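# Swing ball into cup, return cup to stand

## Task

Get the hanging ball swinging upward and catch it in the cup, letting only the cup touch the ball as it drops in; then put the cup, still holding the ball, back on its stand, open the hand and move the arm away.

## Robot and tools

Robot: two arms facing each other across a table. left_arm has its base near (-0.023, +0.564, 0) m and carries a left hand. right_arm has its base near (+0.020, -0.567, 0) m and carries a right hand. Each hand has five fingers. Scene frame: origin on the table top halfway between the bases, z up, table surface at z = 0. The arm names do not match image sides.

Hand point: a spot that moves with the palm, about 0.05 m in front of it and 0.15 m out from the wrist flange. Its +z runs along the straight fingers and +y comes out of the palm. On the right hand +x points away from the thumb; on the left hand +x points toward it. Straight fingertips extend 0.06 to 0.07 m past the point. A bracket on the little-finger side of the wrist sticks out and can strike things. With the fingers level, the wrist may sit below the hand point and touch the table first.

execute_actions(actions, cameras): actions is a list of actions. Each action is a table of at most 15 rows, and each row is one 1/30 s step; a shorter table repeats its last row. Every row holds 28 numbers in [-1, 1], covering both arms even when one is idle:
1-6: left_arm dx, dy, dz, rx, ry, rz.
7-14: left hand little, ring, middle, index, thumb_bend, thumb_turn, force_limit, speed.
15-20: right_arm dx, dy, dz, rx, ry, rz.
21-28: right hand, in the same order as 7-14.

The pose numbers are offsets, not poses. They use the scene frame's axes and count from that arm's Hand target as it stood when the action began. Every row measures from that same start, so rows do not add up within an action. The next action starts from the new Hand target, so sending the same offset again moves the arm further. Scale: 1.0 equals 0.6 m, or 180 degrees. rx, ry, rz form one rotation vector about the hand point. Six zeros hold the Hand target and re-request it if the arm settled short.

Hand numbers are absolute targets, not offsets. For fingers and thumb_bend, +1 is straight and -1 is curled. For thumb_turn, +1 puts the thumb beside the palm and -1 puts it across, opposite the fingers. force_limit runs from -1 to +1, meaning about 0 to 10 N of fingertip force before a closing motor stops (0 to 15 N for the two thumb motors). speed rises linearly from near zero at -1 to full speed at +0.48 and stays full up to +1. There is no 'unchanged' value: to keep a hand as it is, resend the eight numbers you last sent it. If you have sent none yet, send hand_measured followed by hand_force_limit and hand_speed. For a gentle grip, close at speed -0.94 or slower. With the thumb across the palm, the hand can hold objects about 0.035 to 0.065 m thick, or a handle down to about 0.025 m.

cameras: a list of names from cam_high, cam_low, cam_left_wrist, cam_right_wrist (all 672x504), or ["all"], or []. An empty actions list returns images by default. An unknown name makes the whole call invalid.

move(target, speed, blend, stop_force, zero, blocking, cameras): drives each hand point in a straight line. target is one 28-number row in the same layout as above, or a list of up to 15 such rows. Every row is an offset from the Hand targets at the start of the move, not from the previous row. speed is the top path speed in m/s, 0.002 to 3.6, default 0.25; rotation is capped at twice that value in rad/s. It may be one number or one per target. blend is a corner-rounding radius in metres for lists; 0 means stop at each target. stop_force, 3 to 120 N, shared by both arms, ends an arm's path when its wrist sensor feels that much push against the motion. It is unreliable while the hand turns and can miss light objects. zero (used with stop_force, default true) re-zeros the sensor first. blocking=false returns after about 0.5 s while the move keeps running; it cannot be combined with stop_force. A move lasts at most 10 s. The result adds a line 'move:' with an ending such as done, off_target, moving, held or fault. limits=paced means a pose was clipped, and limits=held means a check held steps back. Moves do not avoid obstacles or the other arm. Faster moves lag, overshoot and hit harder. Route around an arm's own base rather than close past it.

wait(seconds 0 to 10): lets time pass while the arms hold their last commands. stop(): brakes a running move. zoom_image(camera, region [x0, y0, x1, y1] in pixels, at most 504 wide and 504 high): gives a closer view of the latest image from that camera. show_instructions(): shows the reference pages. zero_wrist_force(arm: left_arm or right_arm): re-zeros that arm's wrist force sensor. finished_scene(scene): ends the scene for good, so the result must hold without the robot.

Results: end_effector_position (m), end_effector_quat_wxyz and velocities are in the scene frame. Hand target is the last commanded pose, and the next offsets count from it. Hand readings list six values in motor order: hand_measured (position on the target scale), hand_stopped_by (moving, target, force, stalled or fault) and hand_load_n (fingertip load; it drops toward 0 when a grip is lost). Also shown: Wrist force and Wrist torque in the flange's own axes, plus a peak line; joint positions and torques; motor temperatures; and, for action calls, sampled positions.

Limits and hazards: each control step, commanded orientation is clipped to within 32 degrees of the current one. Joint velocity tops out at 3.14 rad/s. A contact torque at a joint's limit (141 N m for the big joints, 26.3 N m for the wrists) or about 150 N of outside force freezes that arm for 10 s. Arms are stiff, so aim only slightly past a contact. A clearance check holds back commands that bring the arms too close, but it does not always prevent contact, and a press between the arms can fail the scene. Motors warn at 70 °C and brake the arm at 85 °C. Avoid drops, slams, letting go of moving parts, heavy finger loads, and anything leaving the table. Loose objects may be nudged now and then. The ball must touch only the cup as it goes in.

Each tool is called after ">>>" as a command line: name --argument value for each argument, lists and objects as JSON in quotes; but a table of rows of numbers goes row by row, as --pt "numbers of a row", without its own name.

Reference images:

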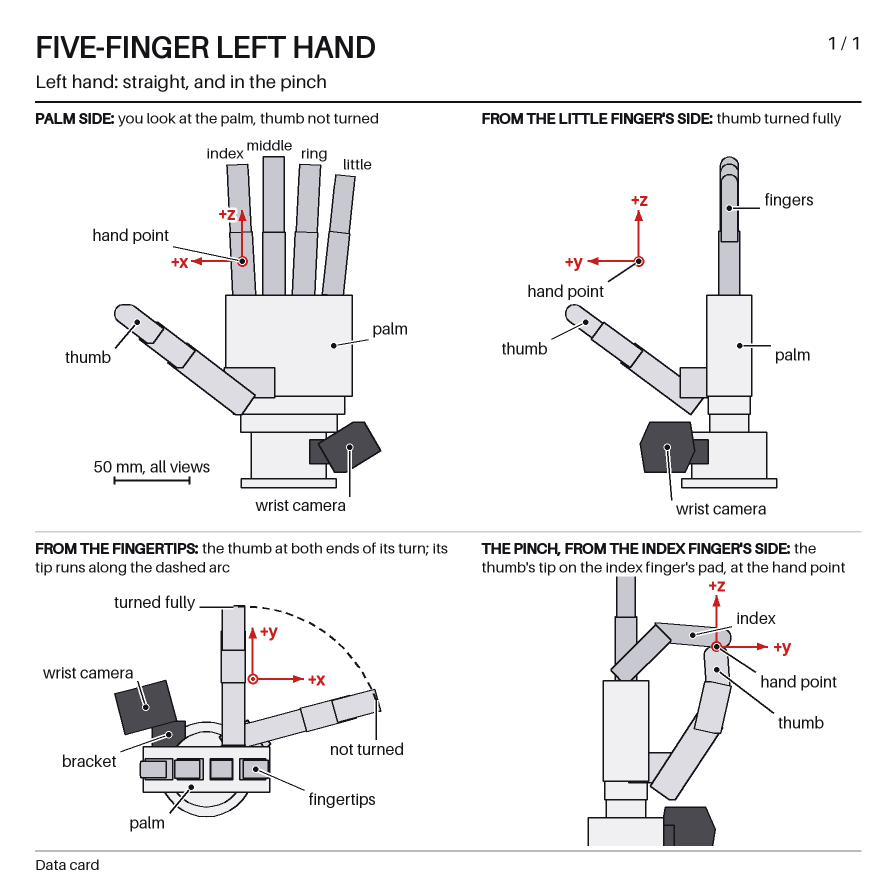

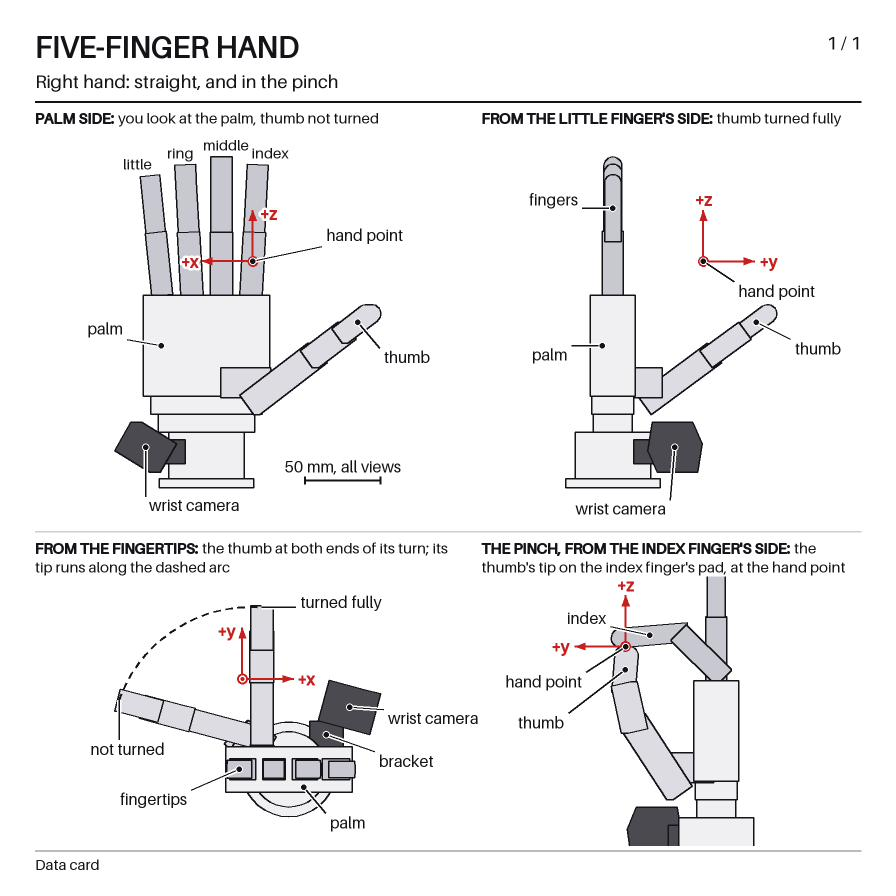

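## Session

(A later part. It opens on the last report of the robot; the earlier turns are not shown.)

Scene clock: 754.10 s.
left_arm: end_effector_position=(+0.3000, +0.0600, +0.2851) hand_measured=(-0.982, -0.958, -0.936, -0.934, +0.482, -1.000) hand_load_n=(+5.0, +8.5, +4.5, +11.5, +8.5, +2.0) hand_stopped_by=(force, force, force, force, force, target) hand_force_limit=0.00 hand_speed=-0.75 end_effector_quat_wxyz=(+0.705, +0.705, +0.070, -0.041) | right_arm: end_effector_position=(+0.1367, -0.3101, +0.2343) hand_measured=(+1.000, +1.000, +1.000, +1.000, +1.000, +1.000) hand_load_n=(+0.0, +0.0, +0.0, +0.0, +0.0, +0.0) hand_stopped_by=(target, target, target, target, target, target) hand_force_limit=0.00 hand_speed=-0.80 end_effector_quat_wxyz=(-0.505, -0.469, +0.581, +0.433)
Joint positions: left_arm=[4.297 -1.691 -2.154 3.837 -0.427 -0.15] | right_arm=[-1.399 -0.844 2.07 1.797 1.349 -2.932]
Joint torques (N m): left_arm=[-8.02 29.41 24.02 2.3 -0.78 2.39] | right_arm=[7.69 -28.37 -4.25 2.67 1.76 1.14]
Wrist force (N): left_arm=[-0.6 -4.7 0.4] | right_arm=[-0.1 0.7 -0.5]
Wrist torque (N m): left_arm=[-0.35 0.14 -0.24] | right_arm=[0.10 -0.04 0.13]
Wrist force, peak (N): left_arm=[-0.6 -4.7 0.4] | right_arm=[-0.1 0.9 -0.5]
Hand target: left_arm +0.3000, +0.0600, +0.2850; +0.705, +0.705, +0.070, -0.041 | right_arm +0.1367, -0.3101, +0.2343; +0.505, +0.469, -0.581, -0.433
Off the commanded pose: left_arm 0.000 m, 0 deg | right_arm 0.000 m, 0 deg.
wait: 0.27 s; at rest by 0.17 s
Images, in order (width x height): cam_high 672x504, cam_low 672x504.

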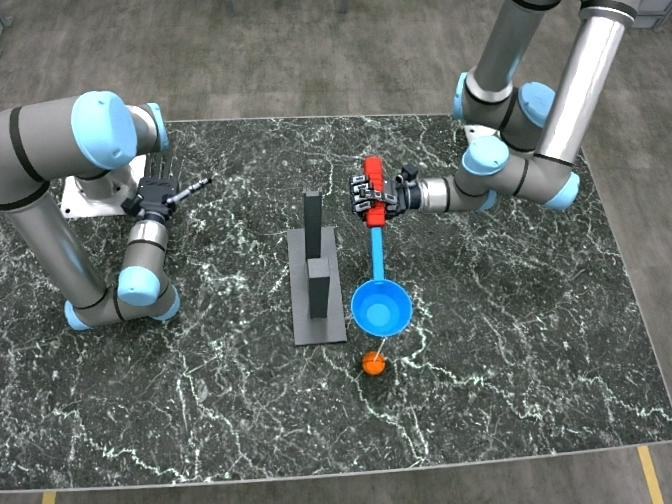

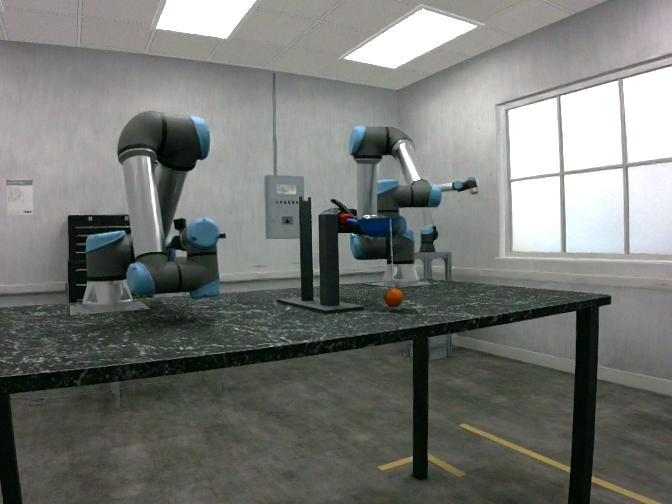

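>>> wait --seconds 0.1 --cameras '["cam_high","cam_low"]'

>>> zoom_image --camera "cam_high" --region '[330, 270, 430, 390]'

>>> zoom_image --camera "cam_low" --region '[340, 200, 440, 320]'

>>> wait --seconds 0.2 --cameras '["cam_high","cam_low"]'

>>> zoom_image --camera "cam_high" --region '[330, 270, 430, 390]'

>>> zoom_image --camera "cam_low" --region '[340, 200, 440, 320]'

Scene clock: 778.07 s.
left_arm: end_effector_position=(+0.3000, +0.0600, +0.2850) hand_measured=(-0.982, -0.958, -0.936, -0.934, +0.482, -1.000) hand_load_n=(+5.0, +8.5, +4.5, +11.5, +8.5, +2.0) hand_stopped_by=(force, force, force, force, force, target) hand_force_limit=0.00 hand_speed=-0.75 end_effector_quat_wxyz=(+0.705, +0.705, +0.070, -0.041) | right_arm: end_effector_position=(+0.1367, -0.3101, +0.2343) hand_measured=(+1.000, +1.000, +1.000, +1.000, +1.000, +1.000) hand_load_n=(+0.0, +0.0, +0.0, +0.0, +0.0, +0.0) hand_stopped_by=(target, target, target, target, target, target) hand_force_limit=0.00 hand_speed=-0.80 end_effector_quat_wxyz=(-0.505, -0.469, +0.581, +0.433)
Joint positions: left_arm=[4.297 -1.691 -2.154 3.837 -0.427 -0.15] | right_arm=[-1.399 -0.844 2.07 1.797 1.349 -2.932]
Joint torques (N m): left_arm=[-7.61 13.35 13.66 2.12 1.19 2.37] | right_arm=[6.89 -28.72 -2.9 3.08 1.77 1.24]
Wrist force (N): left_arm=[-0.4 -4.4 0.3] | right_arm=[0.0 0.7 -0.2]
Wrist torque (N m): left_arm=[-0.30 0.10 -0.23] | right_arm=[0.08 -0.05 0.13]
Wrist force, peak (N): left_arm=[-0.5 -4.8 0.4] | right_arm=[-0.1 1.1 -0.5]
Hand target: left_arm +0.3000, +0.0600, +0.2850; +0.705, +0.705, +0.070, -0.041 | right_arm +0.1367, -0.3101, +0.2343; +0.505, +0.469, -0.581, -0.433
Off the commanded pose: left_arm 0.000 m, 0 deg | right_arm 0.000 m, 0 deg.
wait: 0.10 s; at rest from the start
Images, in order (width x height): cam_high 672x504, cam_low 672x504.

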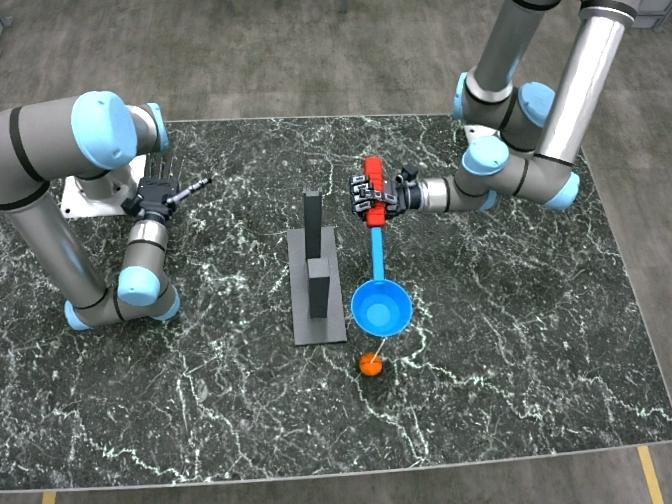

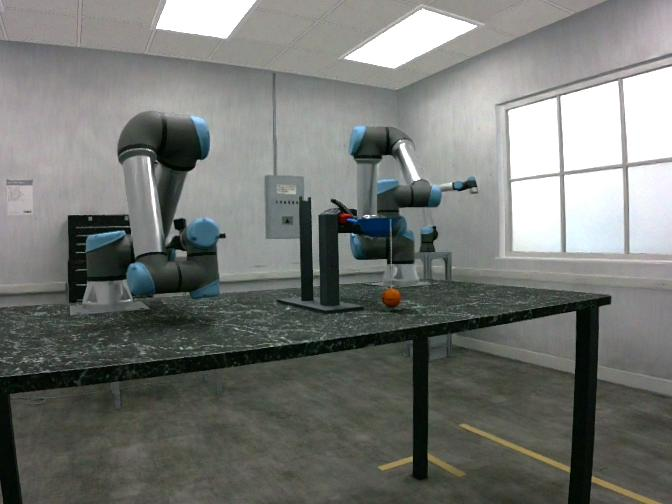

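Scaled by 4.200 from the camera's 672x504 image, which has a finer 960x720 frame.

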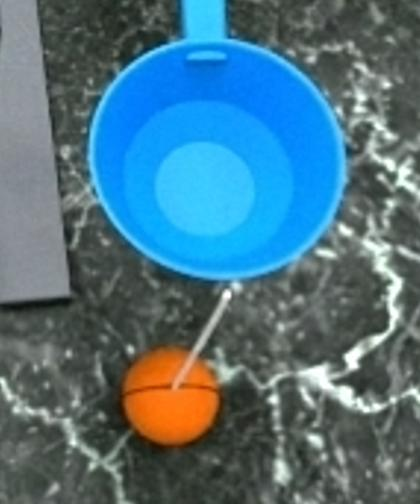

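Scaled by 4.200 from the camera's 672x504 image, which has a finer 960x720 frame.

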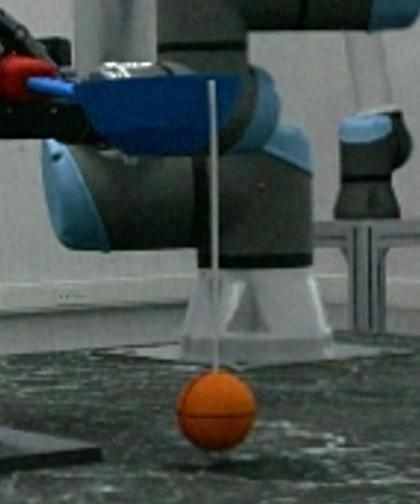

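Scene clock: 778.27 s.
left_arm: end_effector_position=(+0.3000, +0.0600, +0.2850) hand_measured=(-0.982, -0.958, -0.936, -0.934, +0.482, -1.000) hand_load_n=(+5.0, +8.5, +4.5, +11.0, +8.0, +2.0) hand_stopped_by=(force, force, force, force, force, target) hand_force_limit=0.00 hand_speed=-0.75 end_effector_quat_wxyz=(+0.705, +0.705, +0.070, -0.041) | right_arm: end_effector_position=(+0.1367, -0.3101, +0.2343) hand_measured=(+1.000, +1.000, +1.000, +1.000, +1.000, +1.000) hand_load_n=(+0.0, +0.0, +0.0, +0.0, +0.0, +0.0) hand_stopped_by=(target, target, target, target, target, target) hand_force_limit=0.00 hand_speed=-0.80 end_effector_quat_wxyz=(-0.505, -0.469, +0.581, +0.433)
Joint positions: left_arm=[4.297 -1.691 -2.154 3.837 -0.427 -0.15] | right_arm=[-1.399 -0.844 2.07 1.797 1.349 -2.932]
Joint torques (N m): left_arm=[-6.98 13.17 13.3 2.26 1.21 2.3] | right_arm=[6.83 -28.85 -3.34 3.05 1.93 1.1]
Wrist force (N): left_arm=[-0.5 -4.7 0.4] | right_arm=[0.2 0.8 -0.7]
Wrist torque (N m): left_arm=[-0.36 0.12 -0.23] | right_arm=[0.12 -0.07 0.14]
Wrist force, peak (N): left_arm=[-0.5 -4.7 0.4] | right_arm=[0.2 0.8 -0.7]
Hand target: left_arm +0.3000, +0.0600, +0.2850; +0.705, +0.705, +0.070, -0.041 | right_arm +0.1367, -0.3101, +0.2343; +0.505, +0.469, -0.581, -0.433
Off the commanded pose: left_arm 0.000 m, 0 deg | right_arm 0.000 m, 0 deg.
wait: 0.20 s; at rest by 0.17 s
Images, in order (width x height): cam_high 672x504, cam_low 672x504.

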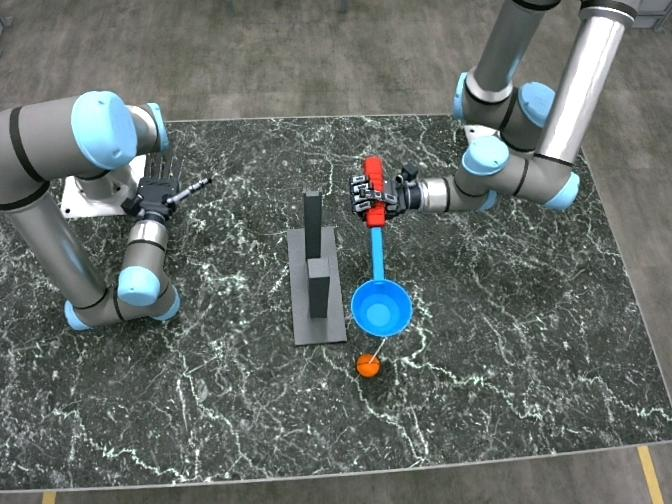

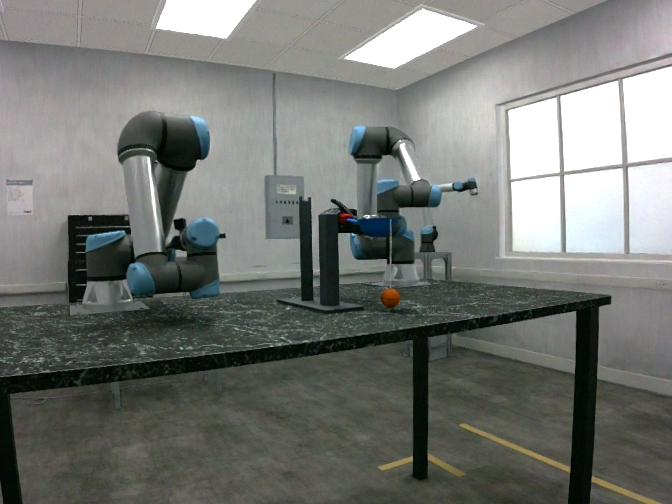

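Scaled by 4.200 from the camera's 672x504 image, which has a finer 960x720 frame.

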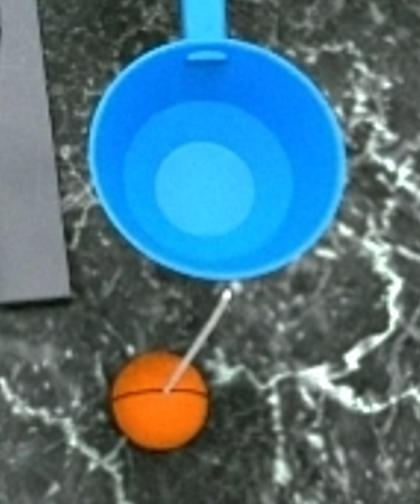

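Scaled by 4.200 from the camera's 672x504 image, which has a finer 960x720 frame.

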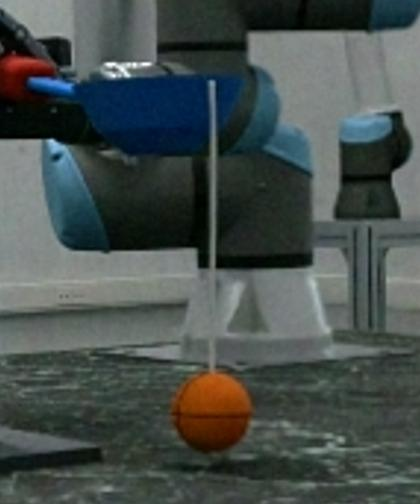

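>>> move --target '[0,0,-0.01,0,0,0,-1,-1,-1,-1,-1,-1,0,-0.75,0,0,0,0,0,0,1,1,1,1,1,1,0,-0.8]' --speed 0.003 --cameras '["cam_high","cam_low"]'

>>> wait --seconds 1.0 --cameras '["cam_high","cam_low"]'

>>> zoom_image --camera "cam_high" --region '[330, 270, 430, 390]'

>>> zoom_image --camera "cam_low" --region '[340, 200, 440, 320]'

>>> wait --seconds 0.3 --cameras '["cam_high","cam_low"]'

>>> zoom_image --camera "cam_high" --region '[330, 270, 430, 390]'

>>> zoom_image --camera "cam_low" --region '[340, 200, 440, 320]'

Scene clock: 794.97 s.
left_arm: end_effector_position=(+0.3000, +0.0600, +0.2790) hand_measured=(-0.982, -0.958, -0.936, -0.934, +0.482, -1.000) hand_load_n=(+5.0, +8.5, +4.5, +11.5, +8.5, +2.0) hand_stopped_by=(force, force, force, force, force, target) hand_force_limit=0.00 hand_speed=-0.75 end_effector_quat_wxyz=(+0.705, +0.705, +0.070, -0.041) | right_arm: end_effector_position=(+0.1367, -0.3101, +0.2343) hand_measured=(+1.000, +1.000, +1.000, +1.000, +1.000, +1.000) hand_load_n=(+0.0, +0.0, +0.0, +0.0, -0.5, +0.0) hand_stopped_by=(target, target, target, target, target, target) hand_force_limit=0.00 hand_speed=-0.80 end_effector_quat_wxyz=(-0.505, -0.469, +0.581, +0.433)
Joint positions: left_arm=[4.297 -1.702 -2.161 3.856 -0.427 -0.15] | right_arm=[-1.399 -0.844 2.07 1.797 1.349 -2.932]
Joint torques (N m): left_arm=[-6.58 16.06 10.28 2.19 1.32 2.13] | right_arm=[6.23 -29.5 -3.04 3.22 1.89 1.12]
Wrist force (N): left_arm=[-0.7 -4.5 0.5] | right_arm=[-0.2 0.4 -0.2]
Wrist torque (N m): left_arm=[-0.33 0.15 -0.24] | right_arm=[0.03 -0.02 0.11]
Wrist force, peak (N): left_arm=[-0.3 -4.8 0.4] | right_arm=[-0.1 1.1 -0.5]
Hand target: left_arm +0.3000, +0.0600, +0.2790; +0.705, +0.705, +0.070, -0.041 | right_arm +0.1367, -0.3101, +0.2343; +0.505, +0.469, -0.581, -0.433
Off the commanded pose: left_arm 0.000 m, 0 deg | right_arm 0.000 m, 0 deg.
move: done
Images, in order (width x height): cam_high 672x504, cam_low 672x504.

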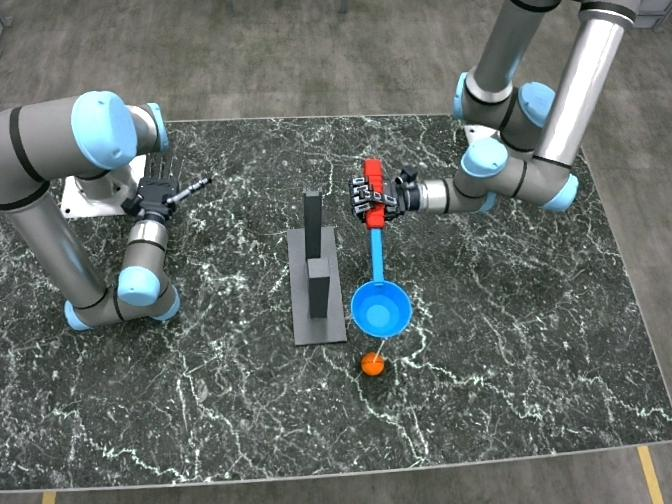

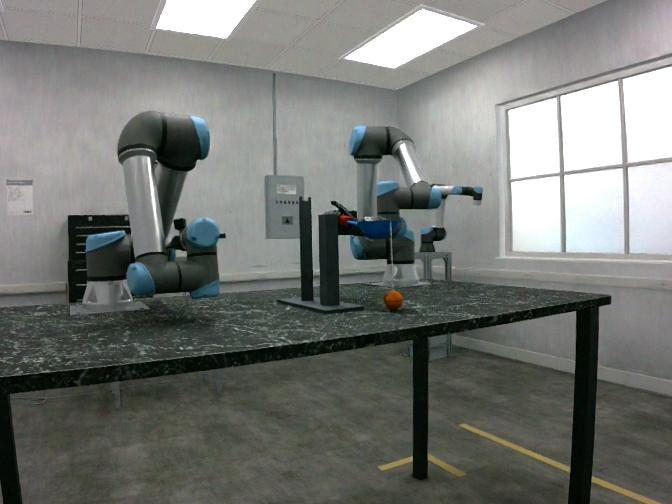

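Scene clock: 795.97 s.
left_arm: end_effector_position=(+0.3000, +0.0600, +0.2790) hand_measured=(-0.982, -0.958, -0.936, -0.934, +0.482, -1.000) hand_load_n=(+5.0, +8.5, +4.0, +11.5, +8.5, +2.0) hand_stopped_by=(force, force, force, force, force, target) hand_force_limit=0.00 hand_speed=-0.75 end_effector_quat_wxyz=(+0.705, +0.705, +0.070, -0.041) | right_arm: end_effector_position=(+0.1367, -0.3101, +0.2343) hand_measured=(+1.000, +1.000, +1.000, +1.000, +1.000, +1.000) hand_load_n=(+0.0, +0.0, +0.0, +0.0, +0.0, +0.0) hand_stopped_by=(target, target, target, target, target, target) hand_force_limit=0.00 hand_speed=-0.80 end_effector_quat_wxyz=(-0.505, -0.469, +0.581, +0.433)
Joint positions: left_arm=[4.297 -1.702 -2.161 3.856 -0.427 -0.15] | right_arm=[-1.399 -0.844 2.07 1.797 1.349 -2.932]
Joint torques (N m): left_arm=[-5.98 31.84 19.36 0.12 1.15 0.71] | right_arm=[6.95 -29.35 -2.96 3.11 1.8 1.21]
Wrist force (N): left_arm=[-0.5 -4.5 0.4] | right_arm=[0.1 0.5 -0.5]
Wrist torque (N m): left_arm=[-0.32 0.12 -0.24] | right_arm=[0.07 -0.06 0.14]
Wrist force, peak (N): left_arm=[-0.4 -4.7 0.7] | right_arm=[-0.4 1.0 -0.6]
Hand target: left_arm +0.3000, +0.0600, +0.2790; +0.705, +0.705, +0.070, -0.041 | right_arm +0.1367, -0.3101, +0.2343; +0.505, +0.469, -0.581, -0.433
Off the commanded pose: left_arm 0.000 m, 0 deg | right_arm 0.000 m, 0 deg.
wait: 1.00 s; at rest by 0.17 s
Images, in order (width x height): cam_high 672x504, cam_low 672x504.

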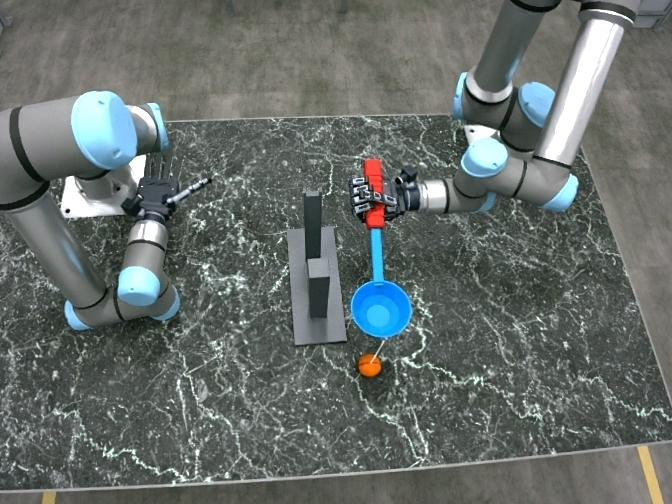

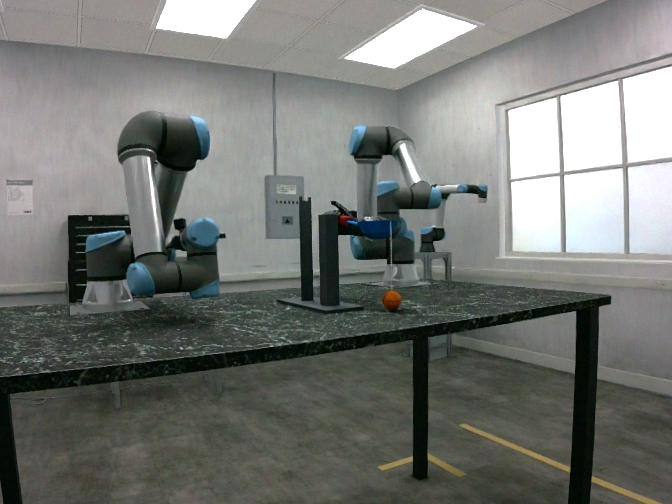

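Scaled by 4.200 from the camera's 672x504 image, which has a finer 960x720 frame.

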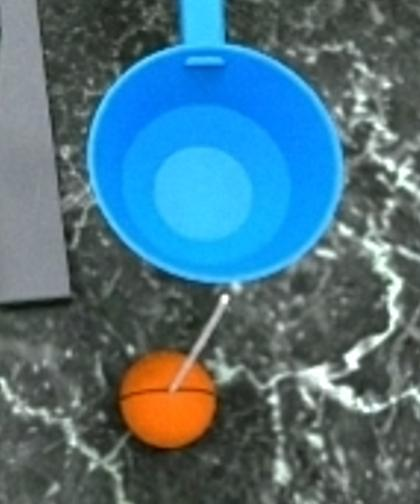

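Scaled by 4.200 from the camera's 672x504 image, which has a finer 960x720 frame.

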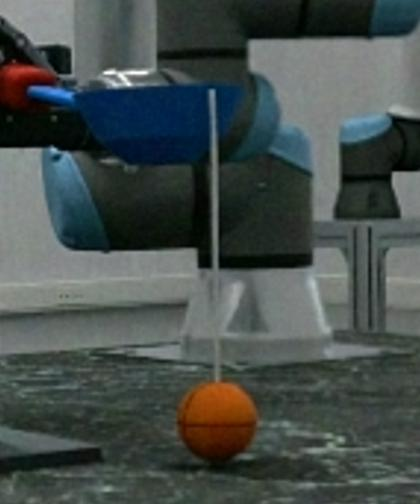

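Scene clock: 796.27 s.
left_arm: end_effector_position=(+0.3000, +0.0600, +0.2790) hand_measured=(-0.982, -0.958, -0.936, -0.934, +0.482, -1.000) hand_load_n=(+4.5, +8.5, +4.5, +11.5, +8.5, +2.0) hand_stopped_by=(force, force, force, force, force, target) hand_force_limit=0.00 hand_speed=-0.75 end_effector_quat_wxyz=(+0.705, +0.705, +0.070, -0.041) | right_arm: end_effector_position=(+0.1367, -0.3101, +0.2343) hand_measured=(+1.000, +1.000, +1.000, +1.000, +1.000, +1.000) hand_load_n=(+0.0, +0.0, +0.0, +0.0, +0.0, +0.5) hand_stopped_by=(target, target, target, target, target, target) hand_force_limit=0.00 hand_speed=-0.80 end_effector_quat_wxyz=(-0.505, -0.469, +0.581, +0.433)
Joint positions: left_arm=[4.297 -1.702 -2.161 3.856 -0.427 -0.15] | right_arm=[-1.399 -0.844 2.07 1.797 1.349 -2.932]
Joint torques (N m): left_arm=[-6.37 36.86 21.58 0.1 1.1 0.3] | right_arm=[6.55 -29.15 -2.91 3.17 1.8 1.1]
Wrist force (N): left_arm=[-0.5 -4.4 0.4] | right_arm=[-0.4 0.4 -0.1]
Wrist torque (N m): left_arm=[-0.32 0.12 -0.24] | right_arm=[0.03 -0.01 0.10]
Wrist force, peak (N): left_arm=[-0.6 -4.7 0.4] | right_arm=[0.0 0.8 -0.7]
Hand target: left_arm +0.3000, +0.0600, +0.2790; +0.705, +0.705, +0.070, -0.041 | right_arm +0.1367, -0.3101, +0.2343; +0.505, +0.469, -0.581, -0.433
Off the commanded pose: left_arm 0.000 m, 0 deg | right_arm 0.000 m, 0 deg.
wait: 0.30 s; at rest by 0.17 s
Images, in order (width x height): cam_high 672x504, cam_low 672x504.

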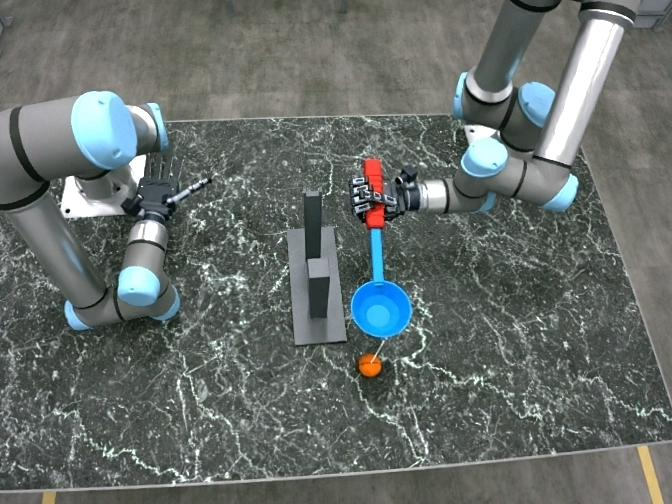

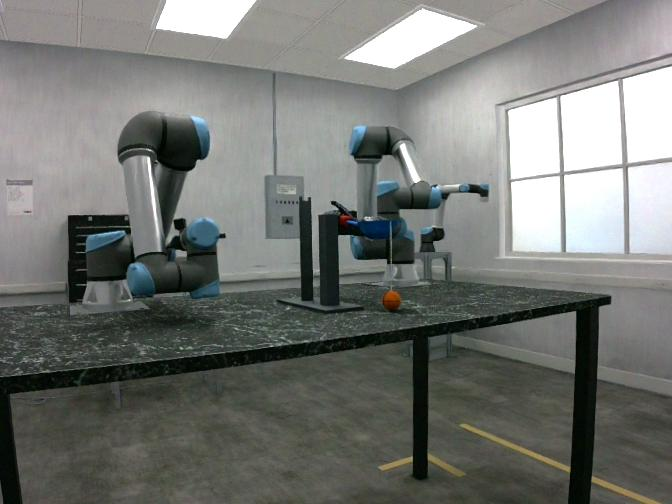

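Scaled by 4.200 from the camera's 672x504 image, which has a finer 960x720 frame.

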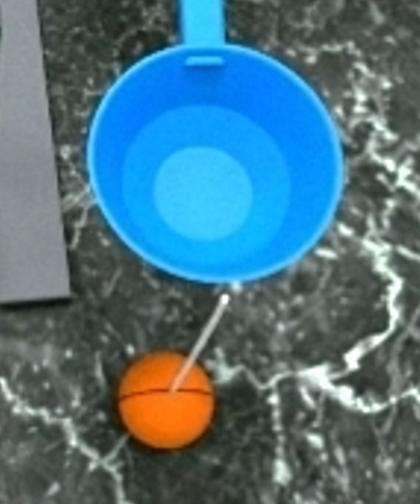

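Scaled by 4.200 from the camera's 672x504 image, which has a finer 960x720 frame.

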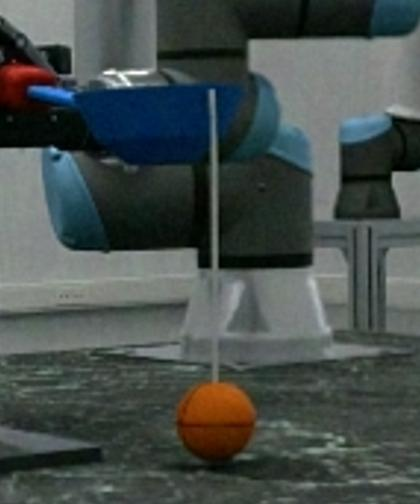

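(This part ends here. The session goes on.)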